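# Match blue die's top face to green die on mat

## Task

Roll the blue die until its upward face shows the same number as the green die's upward face, and leave it completely inside the mat. At the end both the blue and the green die must rest flat on a face. The green die and the remaining third die must both be entirely outside the mat, and the green die's upward number must not change.

## Robot and tools

Robot: two arms in a physics simulation, left_arm and right_arm. Each ends in a five-finger hand. right_arm has a right hand and left_arm has its mirror image, a left hand. Both hands can pinch or wrap a die with the thumb turned in front of the palm; a closed grip fits objects roughly 0.035 to 0.065 m thick.

Frame: positions and orientations in results use the scene frame. Its origin is at table-top height, midway between the arms' nominal bases. +z is up, +x points out over the table, and left_arm sits on the +y side. The calibrated bases are left_arm (-0.001, +0.302, +0.041) m and right_arm (-0.008, -0.244, +0.003) m.

Hand point: the tracked point lies 0.05 m in front of the palm and 0.15 m from the wrist's mounting face. Its +z runs along the straight fingers and +y points out of the palm. For the right hand +x points away from the thumb; for the left hand +x points toward the thumb. Straight fingertips reach 0.06 to 0.07 m past the point along +z, 0.06 m behind it along -y. A bracket on the little-finger side of the wrist can strike things.

A row: 28 numbers, each in [-1, 1], always for both arms even if one stays still. The order is left_arm dx, dy, dz, rx, ry, rz, then left hand little, ring, middle, index, thumb_bend, thumb_turn, force_limit, speed, then the same 14 for right_arm. The six pose numbers are an offset, not a pose. They count from that arm's Hand target as it was when the action or move began, along the Hand target's own axes. 1.0 equals 0.6 m of travel or 180 degrees of turn; rx, ry, rz form a single rotation vector. Every row within one action counts from that same start, not from the row before. Sending six zeros asks again for the current Hand target. Commanded turns are clipped to within 40 degrees of the measured orientation.

Hand numbers are absolute targets, not offsets. For the four fingers and thumb_bend, +1 is straight and -1 is fully curled. thumb_turn +1 puts the thumb beside the palm, -1 in front of it, opposite the fingers. force_limit runs from about 0 N at -1 to 10 N at +1 at the fingertip (15 N for the two thumb motors). speed climbs from nearly zero at -1 to full at +0.48 and stays full up to +1; use -0.94 or slower for a gentle grip. No hand number means keep as is: to leave a hand alone, resend its last eight numbers actually sent; before any were sent, use hand_measured, hand_force_limit and hand_speed.

Tools:
execute_actions(actions, cameras): actions is a list of actions; each action is a list of up to 15 rows, one row per 1/30 s step, and a shorter list repeats its final row to fill 15 steps. cameras lists camera names, ["all"], or []; images come back only when asked for or when actions is empty.
move(target, speed, blend, blocking, cameras): target is one row or a list of up to 15 rows; all offsets in the list count from the same starting Hand targets. speed is the path's top speed in m/s, 0.002 to 4.3, default 0.25, one value or one per target. blend in m rounds corners in a list (0 means stop at each). blocking=false returns after about 0.5 s while the move continues. A move lasts at most 10 s and does not avoid obstacles.
wait(seconds, cameras): 0 to 10 s with the last commands held.
stop(cameras): brakes a running move.
zoom_image(camera, region): region [x0, y0, x1, y1] in pixels of that camera's latest image, at most 504 wide and 504 high.
show_instructions(): shows the reference pages.
finished_scene(scene): ends the current scene; pass its number. It cannot be undone.

Cameras: cam_head_left (896x504), cam_head_right (896x504), cam_high (896x504), cam_left_wrist (672x504), cam_right_wrist (672x504).

Results: end_effector_position (m) and end_effector_quat_wxyz in the scene frame; Hand target, the last commanded pose after clipping, from which the next offset counts; joint positions, velocities and torques; hand_measured, hand_stopped_by (moving, target, force, stalled, fault) and hand_load_n, each six values in motor order. A load near 0 on a gripping finger means the grip was lost. A move adds a move: line such as done, off_target, moving, held or fault, plus limits=paced or limits=held. The hand often rests 1 to 3 cm short of, usually below, its target; that alone is not contact. Send the gap as a fresh offset if needed. MOTOR HOT warns of heating; OVER-TEMPERATURE FAULT means the arm went limp for a while.

Cautions: do not drop dice or let anything leave the table; release only when the die is still. Avoid fast contact, pushing hard into the table, and squeezing or twisting fingers hard. Never let the hands touch or grip each other. Do not route paths close to an arm's own base. Avoid holding the arm stretched or pressing toward unreachable poses, which heats motors. Loose objects may occasionally be nudged by the scene.

Each tool is called after "Emit:" by a JSON object that holds its "method" and its "body".

Reference images:

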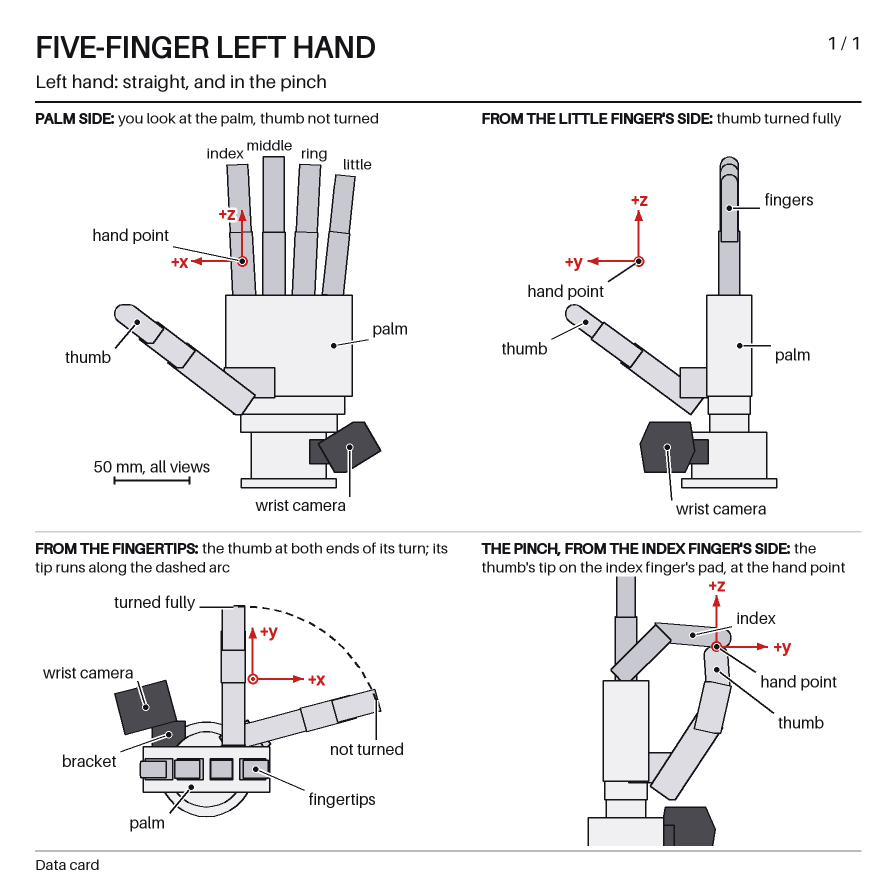

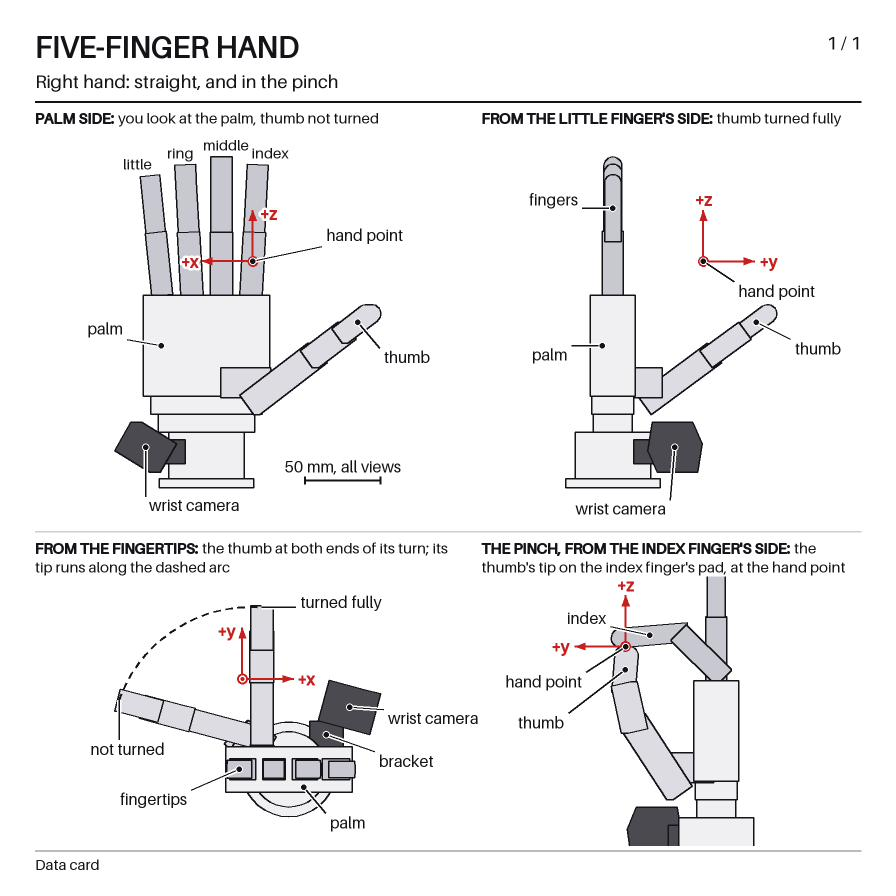

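## Session

Emit:
{"method": "execute_actions", "body": {"actions": []}}

Scene clock: 0.00 s.
left_arm: end_effector_position=(+0.2978, -0.0139, +0.2791) hand_measured=(+1.000, +1.000, +1.000, +1.000, +1.000, +1.000) hand_load_n=(+0.0, +0.0, +0.0, +0.0, +0.0, +0.0) hand_stopped_by=(target, target, target, target, target, target) hand_force_limit=0.00 hand_speed=-0.80 end_effector_quat_wxyz=(+0.133, -0.390, +0.678, -0.609) | right_arm: end_effector_position=(+0.3566, -0.2475, +0.2085) hand_measured=(+1.000, +1.000, +1.000, +1.000, +1.000, +1.000) hand_load_n=(+0.0, +0.0, +0.0, +0.0, +0.0, +0.0) hand_stopped_by=(target, target, target, target, target, target) hand_force_limit=0.00 hand_speed=-0.80 end_effector_quat_wxyz=(-0.072, +0.126, +0.986, +0.079)
Joint positions: left_arm=[-0.624 0.859 0.551 0.077 0.21 -0.258] | right_arm=[-0.238 1.305 1.175 -1.606 -0.14 1.565]
Joint velocities: within noise
Joint torques (N m): no reading
Heat: left arm: hottest elbow 28 °C; right arm: hottest elbow 29 °C.
Hand target: left_arm +0.3021, -0.0186, +0.2984; +0.136, -0.382, +0.669, -0.623 | right_arm +0.3623, -0.2478, +0.2189; -0.061, +0.123, +0.987, +0.081

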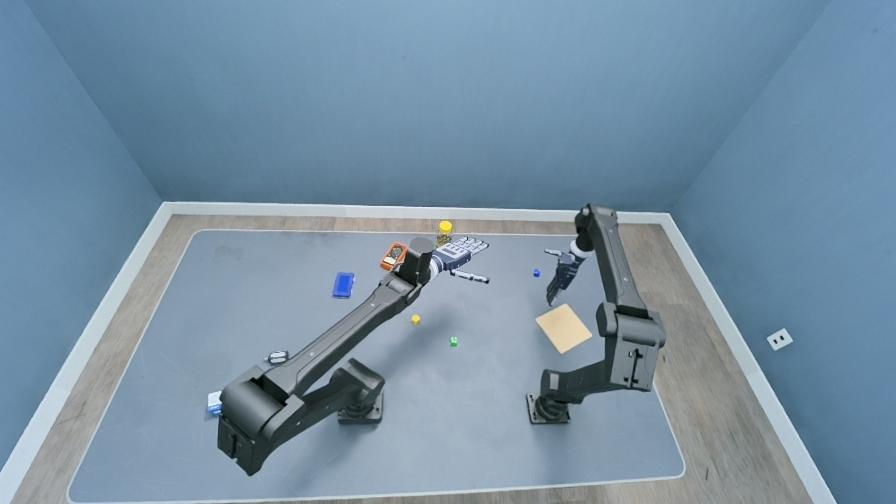

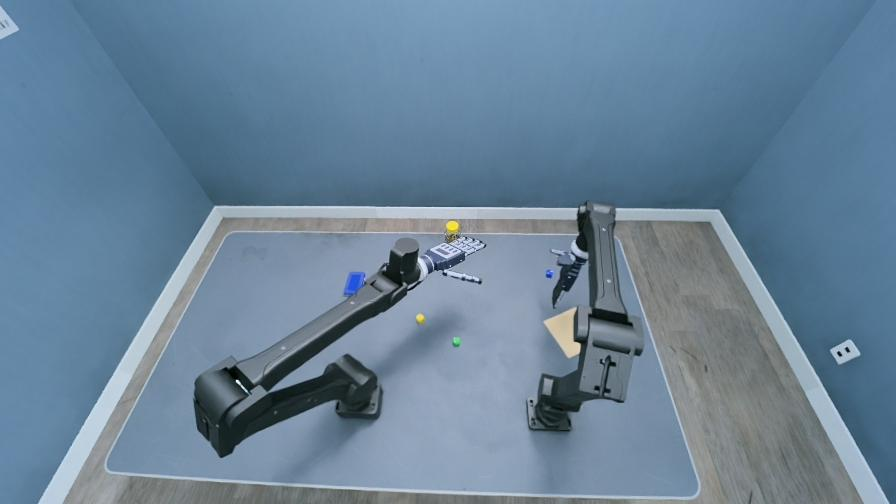

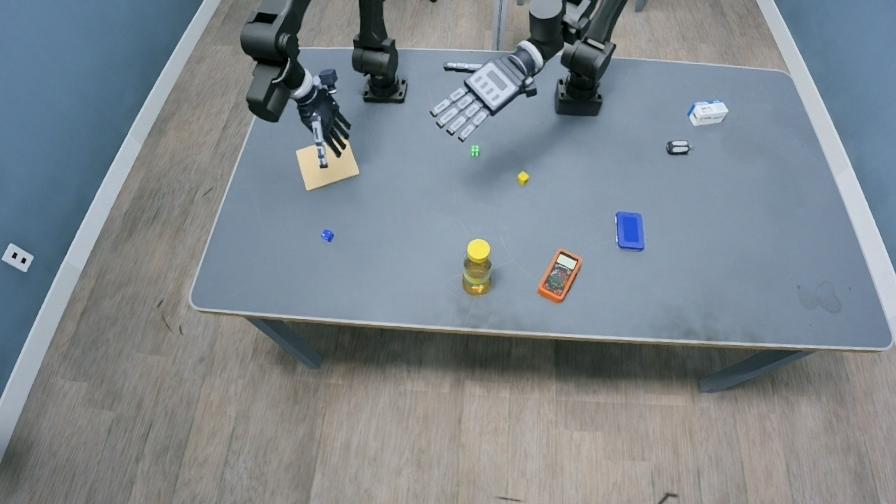

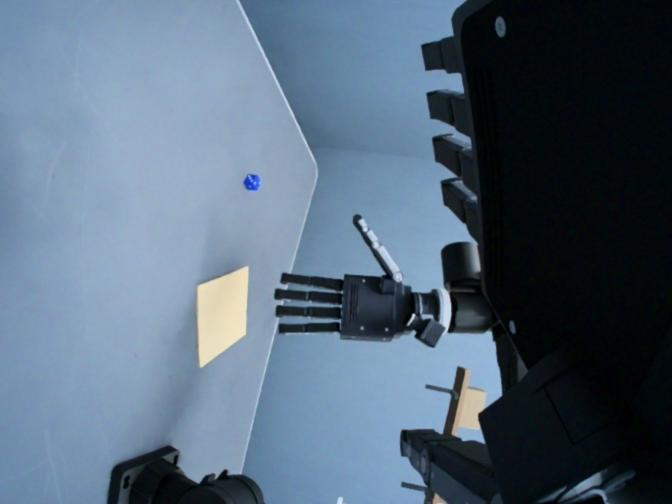

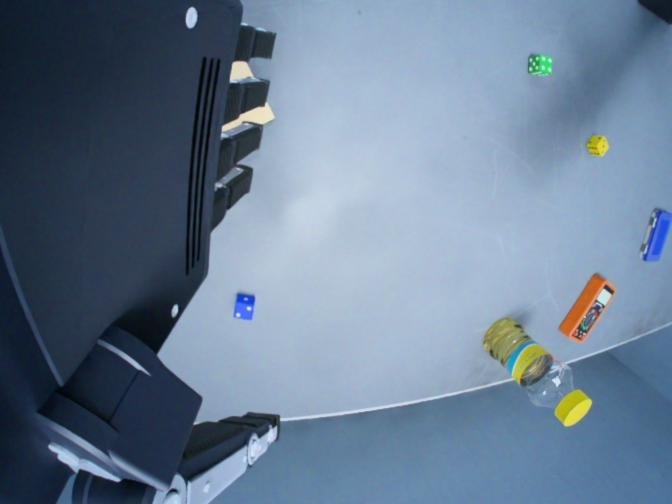

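Emit:
{"method": "zoom_image", "body": {"camera": "cam_right_wrist", "region": [215, 280, 275, 330]}}

Emit:
{"method": "zoom_image", "body": {"camera": "cam_right_wrist", "region": [510, 40, 570, 90]}}

Emit:
{"method": "zoom_image", "body": {"camera": "cam_high", "region": [305, 220, 353, 254]}}

Emit:
{"method": "zoom_image", "body": {"camera": "cam_high", "region": [455, 135, 497, 165]}}

Emit:
{"method": "zoom_image", "body": {"camera": "cam_left_wrist", "region": [230, 165, 275, 200]}}

Emit:
{"method": "zoom_image", "body": {"camera": "cam_head_left", "region": [430, 325, 475, 360]}}

Scaled by 8.400 from the camera's 672x504 image, which has a finer 960x720 frame.

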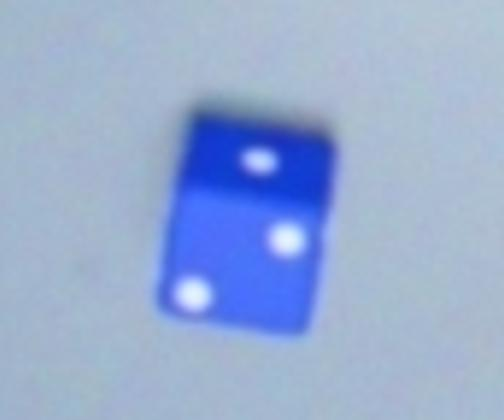

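Scaled by 8.400 from the camera's 672x504 image, which has a finer 960x720 frame.

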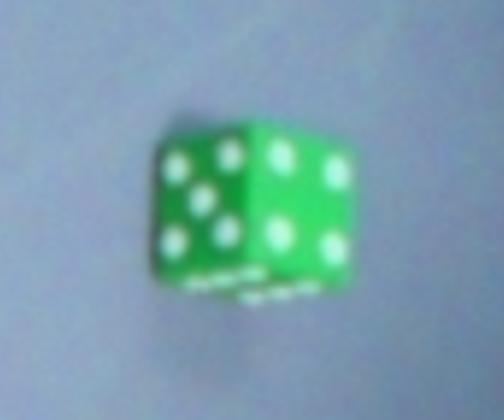

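Scaled by 10.500 from the camera's 896x504 image, which has a finer 1280x720 frame.

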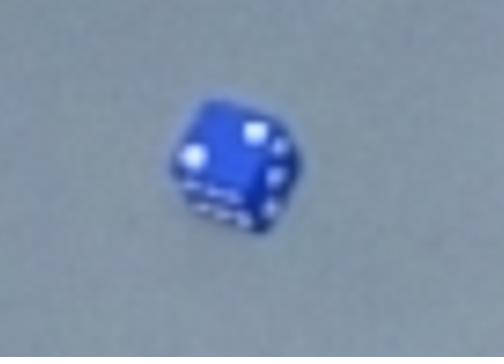

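Scaled by 12.000 from the camera's 896x504 image, which has a finer 1280x720 frame.

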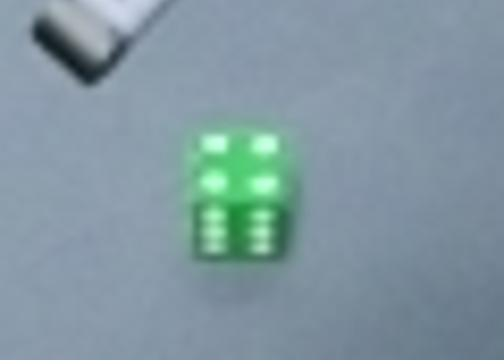

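Scaled by 11.200 from the camera's 672x504 image, which has a finer 960x720 frame.

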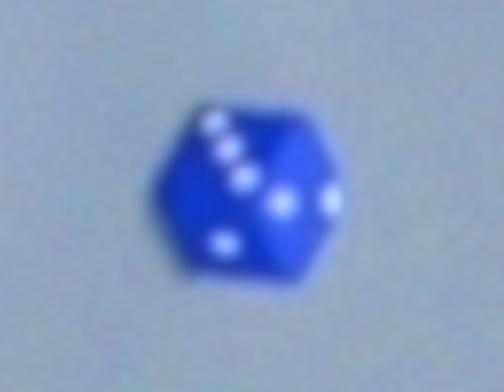

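Scaled by 11.200 from the camera's 896x504 image, which has a finer 1280x720 frame.

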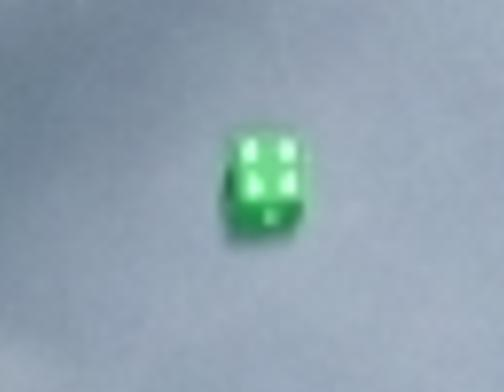

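Emit:
{"method": "move", "body": {"target": [0,0,0,0,0,0,1,1,1,1,1,1,0,-0.8,0.023,-0.117,0.018,0.361,-0.270,-0.420,1,1,0.2,0.2,0.5,-1,-0.2,0], "speed": 0.45, "cameras": ["all"]}}

Scene clock: 41.77 s.
left_arm: end_effector_position=(+0.2978, -0.0139, +0.2791) hand_measured=(+1.000, +1.000, +1.000, +1.000, +1.000, +1.000) hand_load_n=(+0.0, +0.0, +0.0, +0.0, +0.0, +0.0) hand_stopped_by=(target, target, target, target, target, target) hand_force_limit=0.00 hand_speed=-0.80 end_effector_quat_wxyz=(+0.133, -0.390, +0.678, -0.609) | right_arm: end_effector_position=(+0.3253, -0.3026, +0.1871) hand_measured=(+1.000, +1.000, +0.200, +0.200, +0.500, -1.000) hand_load_n=(+0.0, +0.0, +0.0, +0.0, +0.0, +0.0) hand_stopped_by=(target, target, target, target, target, target) hand_force_limit=-0.20 hand_speed=0.00 end_effector_quat_wxyz=(+0.300, -0.494, +0.699, -0.421)
Joint positions: left_arm=[-0.624 0.859 0.551 0.077 0.21 -0.258] | right_arm=[-0.199 0.595 0.499 -0.392 0.112 0.064]
Joint torques (N m): left_arm=[0.5 -2.73 9.46 2.21 0.06 0.06] | right_arm=[-0.85 -1.85 8.96 2.56 -0.03 -0.17]
Heat: left arm: hottest elbow 31 °C; right arm: hottest elbow 32 °C.
Hand target: left_arm +0.3021, -0.0186, +0.2984; +0.136, -0.382, +0.669, -0.623 | right_arm +0.3301, -0.3098, +0.2000; +0.308, -0.485, +0.690, -0.441
Off the commanded pose: left_arm 0.020 m, 2 deg | right_arm 0.016 m, 3 deg.
move: off_target (left_arm, right_arm)

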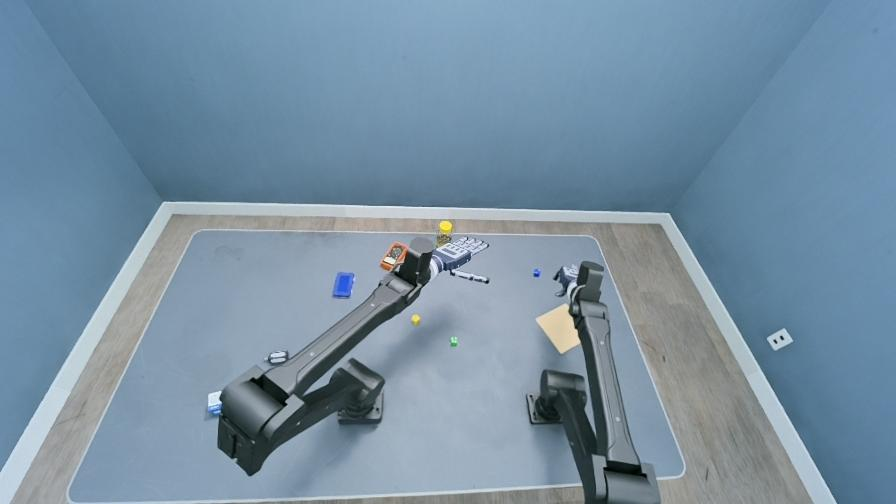

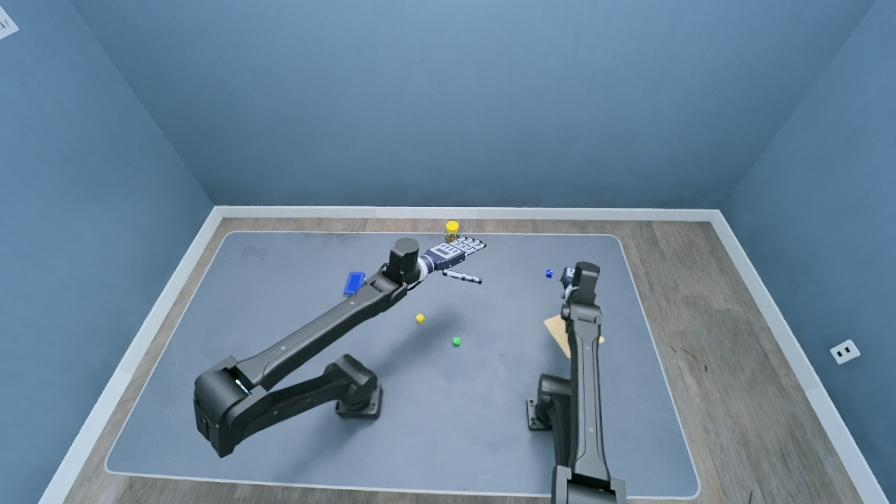

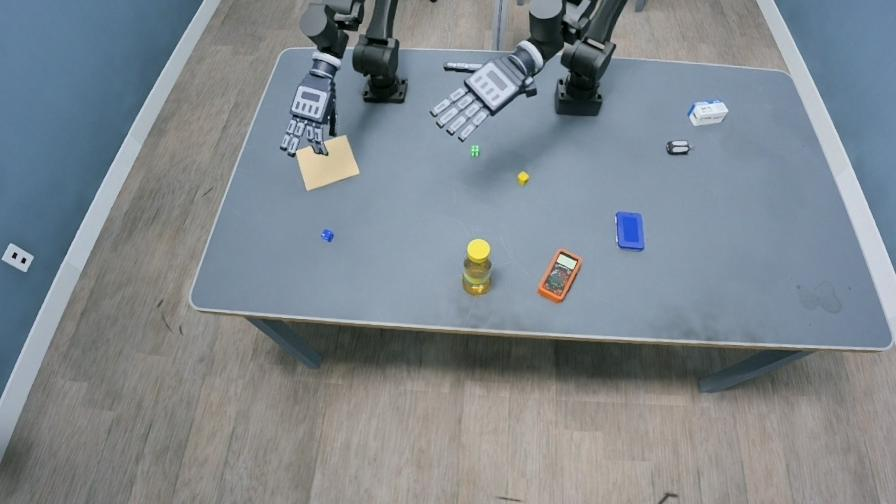

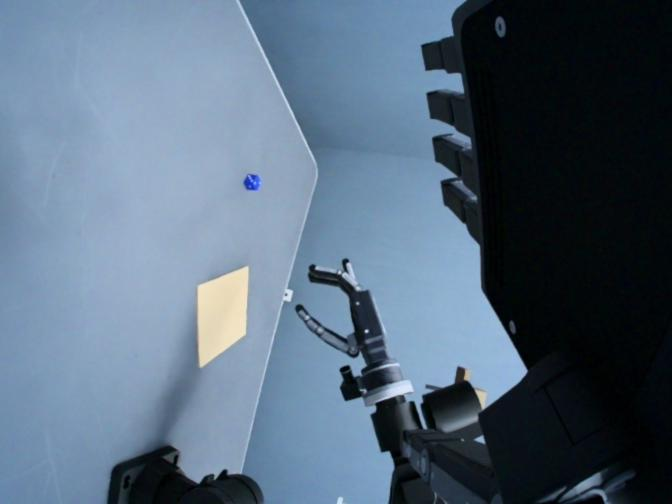

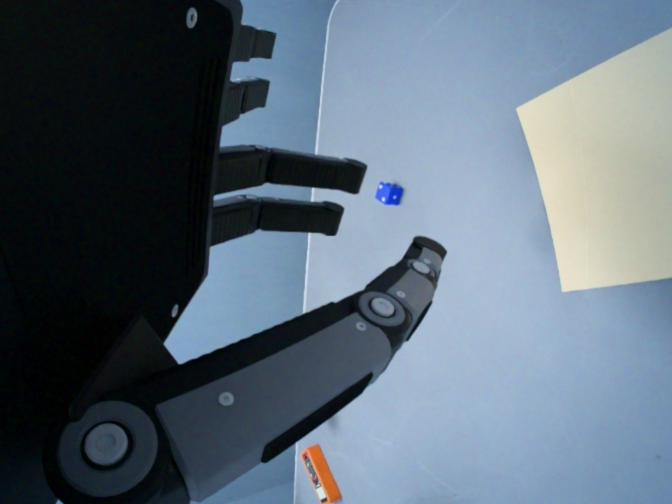

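Emit:
{"method": "zoom_image", "body": {"camera": "cam_right_wrist", "region": [360, 170, 420, 215]}}

Scaled by 8.400 from the camera's 672x504 image, which has a finer 960x720 frame.

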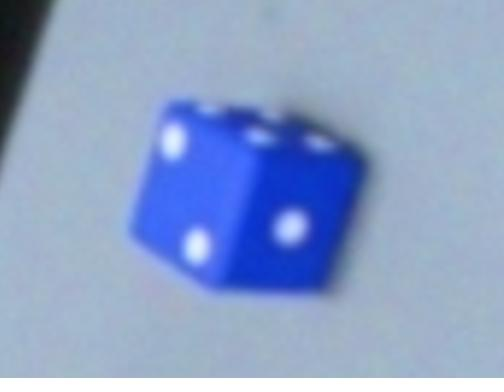

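Emit:
{"method": "move", "body": {"target": [0,0,0,0,0,0,1,1,1,1,1,1,0,-0.8,-0.171,-0.071,0.417,0,0.020,0.009,1,1,0.2,0.2,0.5,-1,-0.2,0], "speed": 0.3, "cameras": ["all"]}}

Emit:
{"method": "zoom_image", "body": {"camera": "cam_right_wrist", "region": [280, 100, 520, 280]}}

Emit:
{"method": "zoom_image", "body": {"camera": "cam_high", "region": [270, 160, 410, 270]}}

Scene clock: 56.80 s.
left_arm: end_effector_position=(+0.2978, -0.0139, +0.2791) hand_measured=(+1.000, +1.000, +1.000, +1.000, +1.000, +1.000) hand_load_n=(+0.0, +0.0, +0.0, +0.0, +0.5, -0.5) hand_stopped_by=(target, target, target, target, target, target) hand_force_limit=0.00 hand_speed=-0.80 end_effector_quat_wxyz=(+0.133, -0.390, +0.678, -0.609) | right_arm: end_effector_position=(+0.5697, -0.2996, +0.1126) hand_measured=(+1.000, +1.000, +0.200, +0.200, +0.500, -1.000) hand_load_n=(+0.0, +0.0, +0.0, +0.0, +0.0, +0.0) hand_stopped_by=(target, target, target, target, target, target) hand_force_limit=-0.20 hand_speed=0.00 end_effector_quat_wxyz=(+0.272, -0.474, +0.715, -0.436)
Joint positions: left_arm=[-0.624 0.859 0.551 0.077 0.21 -0.258] | right_arm=[-0.041 1.497 0.879 0.094 0.33 0.157]
Joint torques (N m): left_arm=[0.5 -2.73 9.46 2.19 0.06 0.06] | right_arm=[0.97 -10.7 10.55 2.48 0.32 0.02]
Heat: left arm: hottest elbow 31 °C; right arm: hottest elbow 32 °C.
Hand target: left_arm +0.3021, -0.0186, +0.2984; +0.136, -0.382, +0.669, -0.623 | right_arm +0.5952, -0.2969, +0.1328; +0.292, -0.461, +0.706, -0.451
Off the commanded pose: left_arm 0.020 m, 2 deg | right_arm 0.032 m, 3 deg.
move: off_target (left_arm, right_arm)

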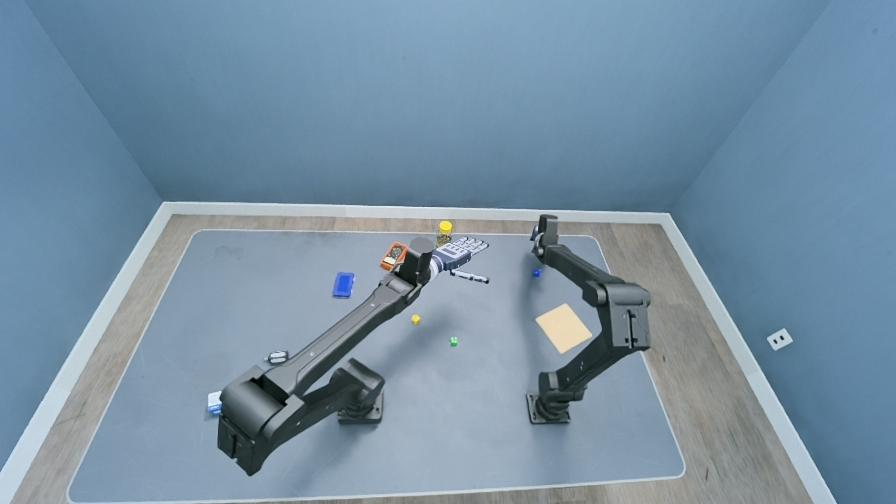

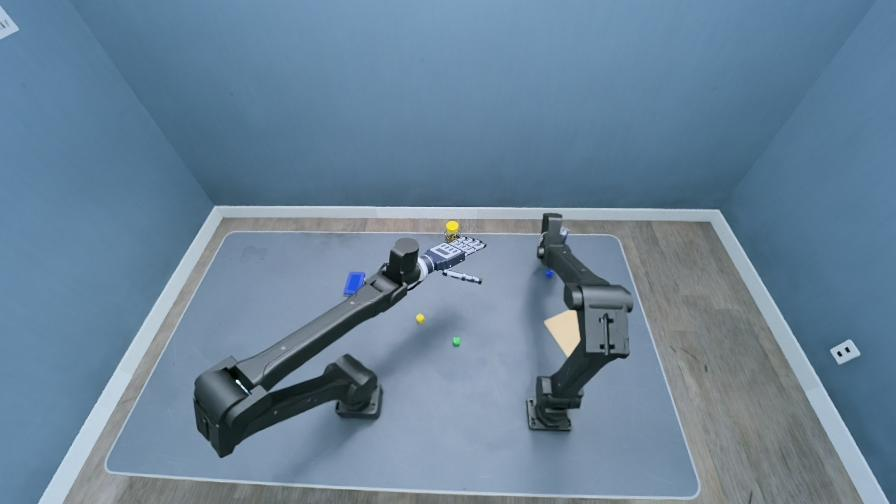

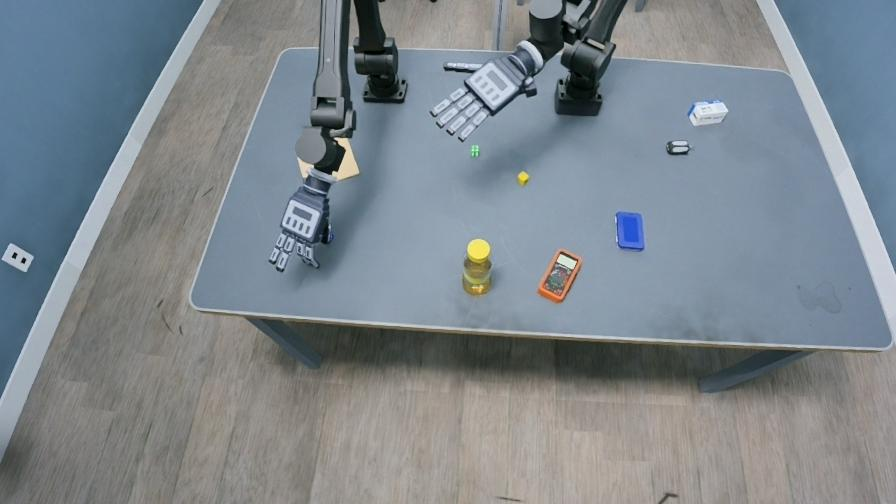

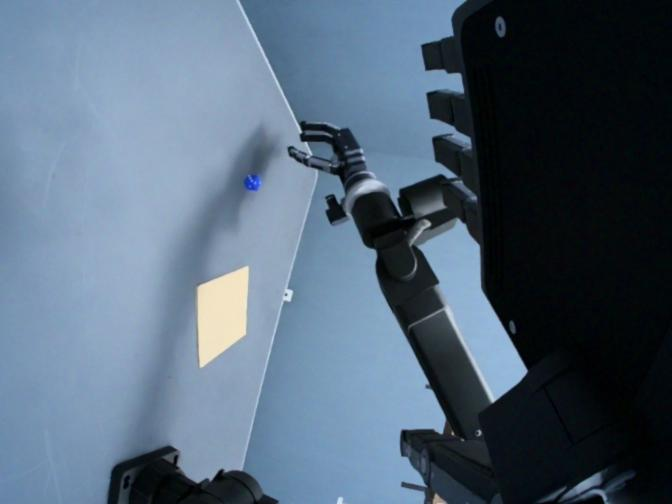

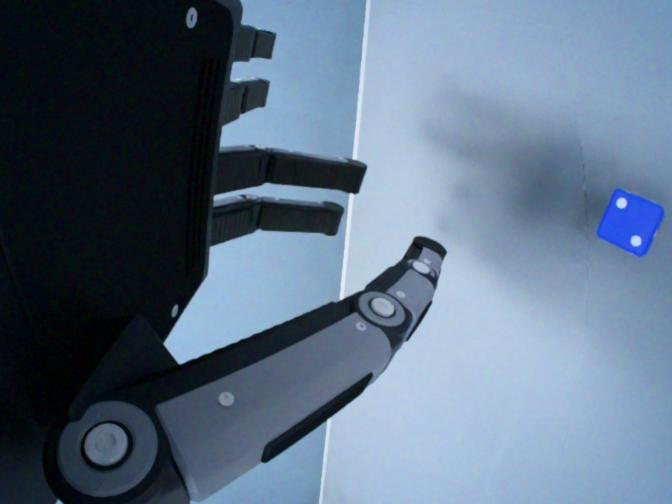

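Scaled by 2.100 from the camera's 672x504 image, which has a finer 960x720 frame.

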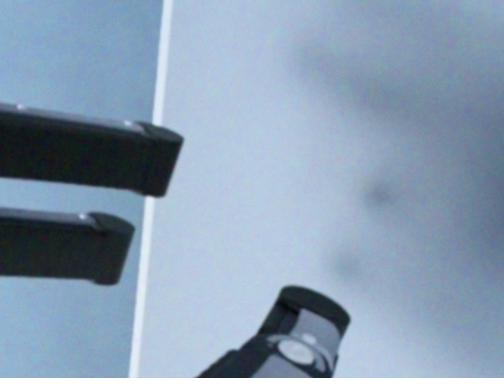

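Scaled by 3.600 from the camera's 896x504 image, which has a finer 1280x720 frame.

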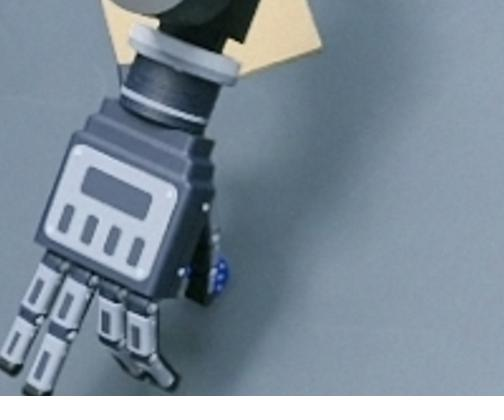

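Emit:
{"method": "move", "body": {"target": [0,0,0,0,0,0,1,1,1,1,1,1,0,-0.8,0.019,0.098,-0.041,0,0,0,1,1,0.2,0.2,0.5,-1,-0.2,0], "speed": 0.2, "cameras": ["cam_right_wrist","cam_high","cam_left_wrist"]}}

Emit:
{"method": "zoom_image", "body": {"camera": "cam_right_wrist", "region": [280, 100, 560, 310]}}

Scene clock: 62.47 s.
left_arm: end_effector_position=(+0.2978, -0.0139, +0.2791) hand_measured=(+1.000, +1.000, +1.000, +1.000, +1.000, +1.000) hand_load_n=(+0.0, +0.0, +0.0, -0.5, +0.0, -0.5) hand_stopped_by=(target, target, target, target, target, target) hand_force_limit=0.00 hand_speed=-0.80 end_effector_quat_wxyz=(+0.133, -0.390, +0.678, -0.609) | right_arm: end_effector_position=(+0.5380, -0.2937, +0.0735) hand_measured=(+1.000, +1.000, +0.200, +0.200, +0.500, -1.000) hand_load_n=(+0.0, +0.0, +0.0, +0.0, +0.5, +0.5) hand_stopped_by=(target, target, target, target, target, target) hand_force_limit=-0.20 hand_speed=0.00 end_effector_quat_wxyz=(+0.274, -0.471, +0.715, -0.438)
Joint positions: left_arm=[-0.624 0.859 0.551 0.077 0.21 -0.258] | right_arm=[-0.029 1.497 0.741 0.238 0.344 0.165]
Joint torques (N m): left_arm=[0.5 -2.73 9.47 2.21 0.06 0.06] | right_arm=[1.2 -12.4 6.79 2.51 0.32 0.02]
Heat: left arm: hottest elbow 31 °C; right arm: hottest elbow 32 °C.
Hand target: left_arm +0.3021, -0.0186, +0.2984; +0.136, -0.382, +0.669, -0.623 | right_arm +0.5473, -0.2885, +0.0898; +0.292, -0.461, +0.706, -0.451
Off the commanded pose: left_arm 0.020 m, 2 deg | right_arm 0.020 m, 3 deg.
move: off_target (left_arm, right_arm)
Images, in order (width x height): cam_high 896x504, cam_left_wrist 672x504, cam_right_wrist 672x504.

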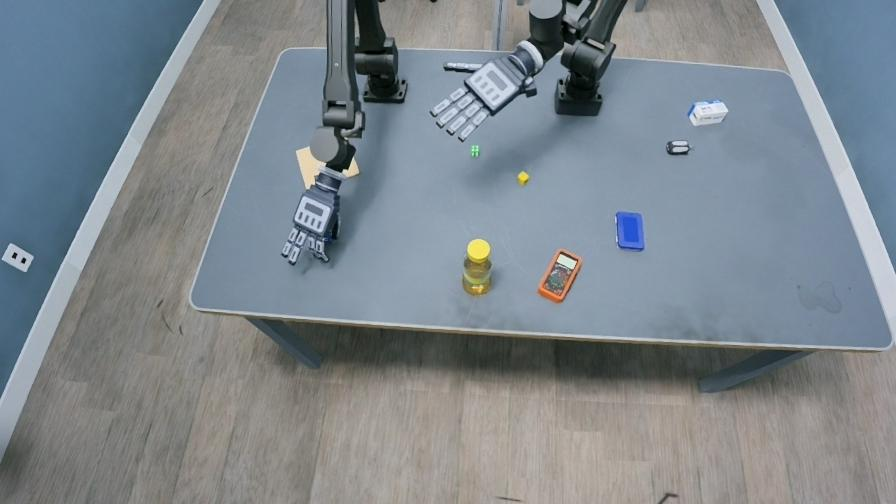

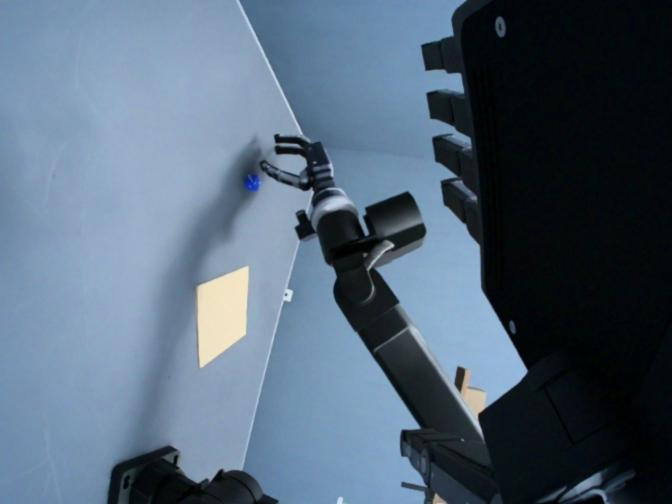

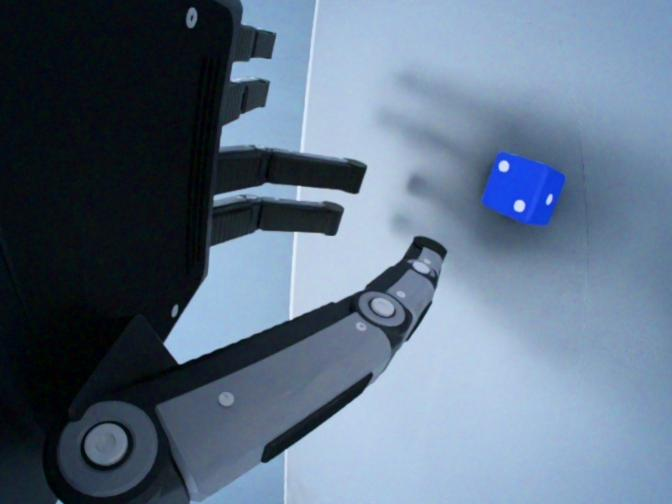

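Scaled by 1.800 from the camera's 672x504 image, which has a finer 960x720 frame.

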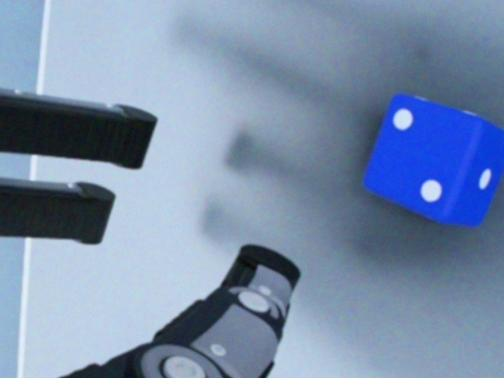

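Emit:
{"method": "move", "body": {"target": [0,0,0,0,0,0,1,1,1,1,1,1,0,-0.8,0.031,0.050,-0.034,0.0167,0,0,1,1,0.2,0.2,0.5,-1,-0.2,0], "speed": 0.15, "cameras": ["cam_right_wrist","cam_high","cam_left_wrist"]}}

Emit:
{"method": "zoom_image", "body": {"camera": "cam_right_wrist", "region": [300, 120, 500, 270]}}

Emit:
{"method": "zoom_image", "body": {"camera": "cam_left_wrist", "region": [200, 120, 350, 230]}}

Scene clock: 76.37 s.
left_arm: end_effector_position=(+0.2978, -0.0139, +0.2791) hand_measured=(+1.000, +1.000, +1.000, +1.000, +1.000, +1.000) hand_load_n=(+0.0, +0.0, +0.0, +0.0, +0.0, -0.5) hand_stopped_by=(target, target, target, target, target, target) hand_force_limit=0.00 hand_speed=-0.80 end_effector_quat_wxyz=(+0.133, -0.390, +0.678, -0.609) | right_arm: end_effector_position=(+0.5041, -0.2932, +0.0528) hand_measured=(+1.000, +1.000, +0.200, +0.200, +0.500, -1.000) hand_load_n=(+0.0, +0.0, +0.0, +0.0, +0.0, +0.0) hand_stopped_by=(target, target, target, target, target, target) hand_force_limit=-0.20 hand_speed=0.00 end_effector_quat_wxyz=(+0.289, -0.461, +0.707, -0.452)
Joint positions: left_arm=[-0.624 0.859 0.551 0.077 0.21 -0.258] | right_arm=[-0.029 1.475 0.596 0.412 0.347 0.16]
Joint torques (N m): left_arm=[0.5 -2.73 9.47 2.19 0.06 0.06] | right_arm=[0.62 -11.87 5.83 2.55 0.3 -0.18]
Heat: left arm: hottest elbow 32 °C; right arm: hottest elbow 32 °C.
Hand target: left_arm +0.3021, -0.0186, +0.2984; +0.136, -0.382, +0.669, -0.623 | right_arm +0.5112, -0.2930, +0.0713; +0.304, -0.453, +0.694, -0.470
Off the commanded pose: left_arm 0.020 m, 2 deg | right_arm 0.020 m, 3 deg.
move: off_target (left_arm, right_arm)
Images, in order (width x height): cam_high 896x504, cam_left_wrist 672x504, cam_right_wrist 672x504.

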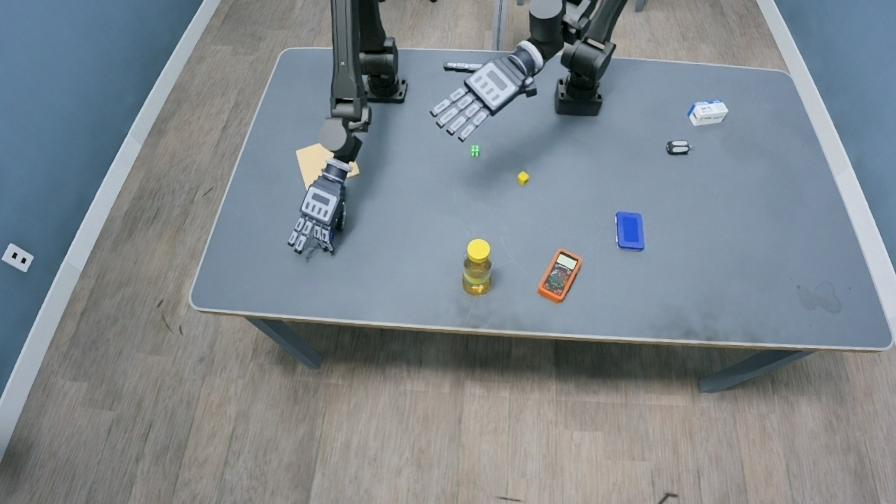

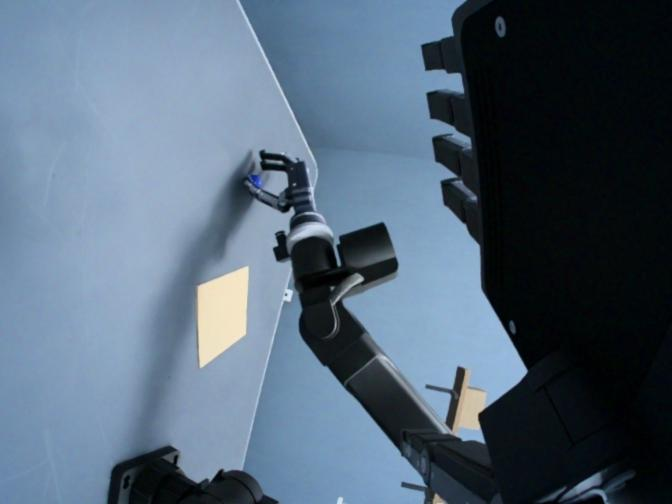

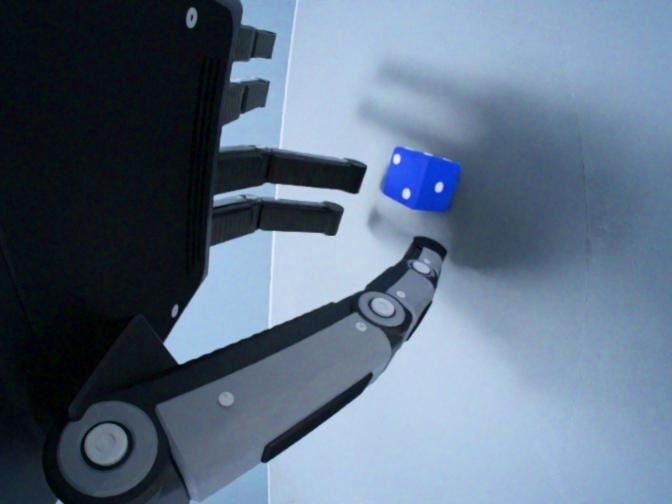

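Scaled by 2.520 from the camera's 672x504 image, which has a finer 960x720 frame.

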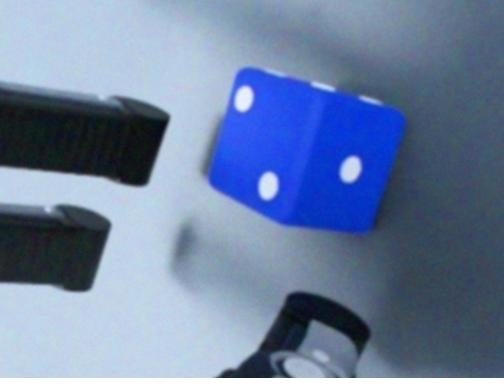

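Scaled by 3.360 from the camera's 672x504 image, which has a finer 960x720 frame.

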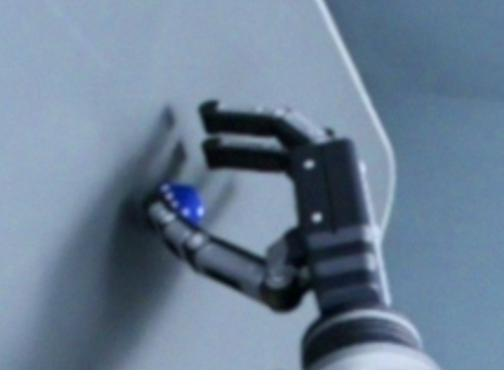

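Emit:
{"method": "move", "body": {"target": [0,0,0,0,0,0,1,1,1,1,1,1,0,-0.8,0.0224,0.0217,0.0263,0,0,0,1,1,0.22,0.22,0.42,-1,-0.2,0], "speed": 0.1, "cameras": ["cam_right_wrist","cam_left_wrist"]}}

Emit:
{"method": "zoom_image", "body": {"camera": "cam_right_wrist", "region": [300, 120, 500, 270]}}

Emit:
{"method": "zoom_image", "body": {"camera": "cam_left_wrist", "region": [200, 120, 350, 230]}}

Scene clock: 87.23 s.
left_arm: end_effector_position=(+0.2978, -0.0139, +0.2791) hand_measured=(+1.000, +1.000, +1.000, +1.000, +1.000, +1.000) hand_load_n=(+0.0, +0.0, -0.5, +0.0, +0.0, +0.0) hand_stopped_by=(target, target, target, target, target, target) hand_force_limit=0.00 hand_speed=-0.80 end_effector_quat_wxyz=(+0.133, -0.390, +0.678, -0.609) | right_arm: end_effector_position=(+0.5108, -0.3018, +0.0531) hand_measured=(+1.000, +1.000, +0.220, +0.220, +0.420, -1.000) hand_load_n=(+0.0, +0.0, +0.0, +0.0, +0.0, +0.0) hand_stopped_by=(target, target, target, target, target, target) hand_force_limit=-0.20 hand_speed=0.00 end_effector_quat_wxyz=(+0.304, -0.457, +0.698, -0.460)
Joint positions: left_arm=[-0.624 0.859 0.551 0.077 0.21 -0.258] | right_arm=[-0.056 1.5 0.591 0.484 0.313 0.142]
Joint torques (N m): left_arm=[0.5 -2.73 9.47 2.21 0.06 0.06] | right_arm=[-0.85 -8.76 5.76 2.59 0.03 -0.18]
Heat: left arm: hottest elbow 32 °C; right arm: hottest elbow 32 °C.
Hand target: left_arm +0.3021, -0.0186, +0.2984; +0.136, -0.382, +0.669, -0.623 | right_arm +0.5149, -0.3092, +0.0535; +0.304, -0.453, +0.694, -0.470
Off the commanded pose: left_arm 0.020 m, 2 deg | right_arm 0.009 m, 1 deg.
move: off_target (left_arm)
Images, in order (width x height): cam_left_wrist 672x504, cam_right_wrist 672x504.

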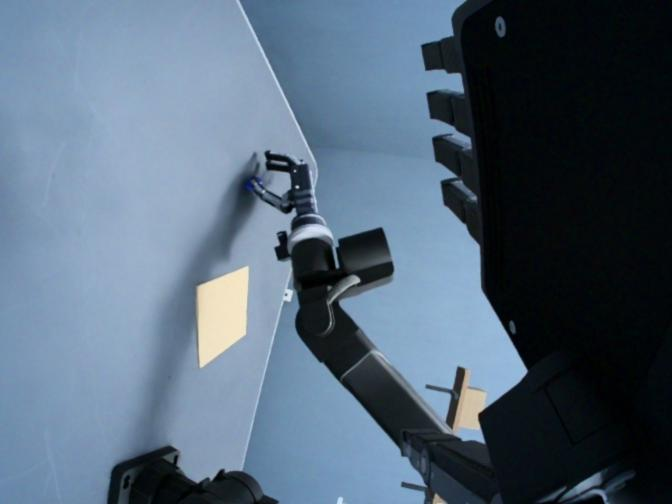

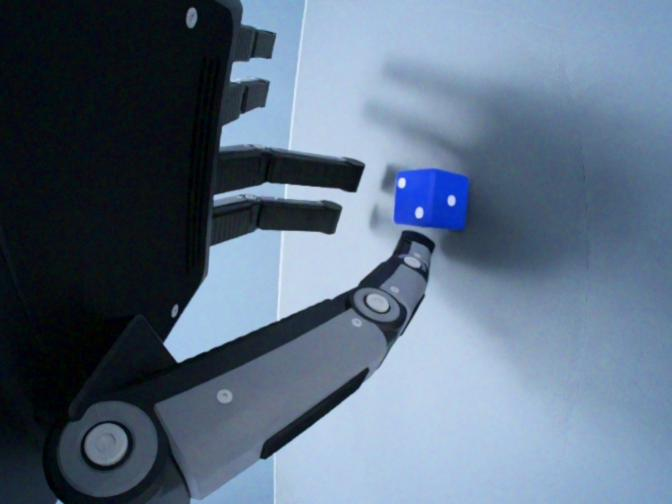

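Scaled by 2.520 from the camera's 672x504 image, which has a finer 960x720 frame.

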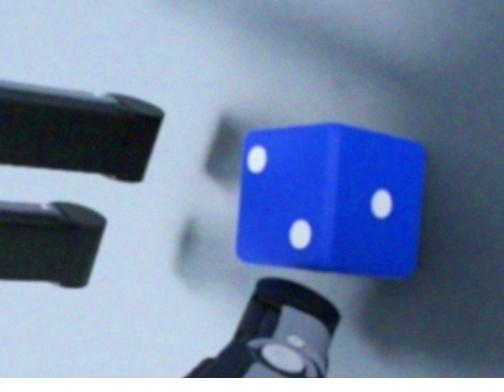

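Scaled by 3.360 from the camera's 672x504 image, which has a finer 960x720 frame.

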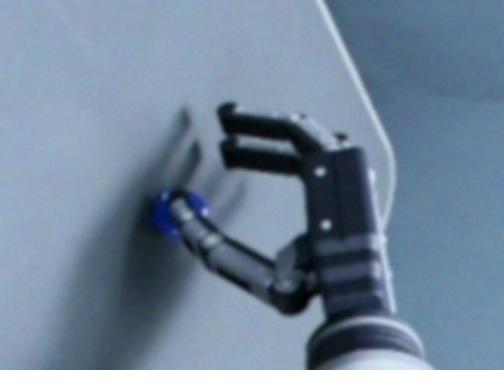

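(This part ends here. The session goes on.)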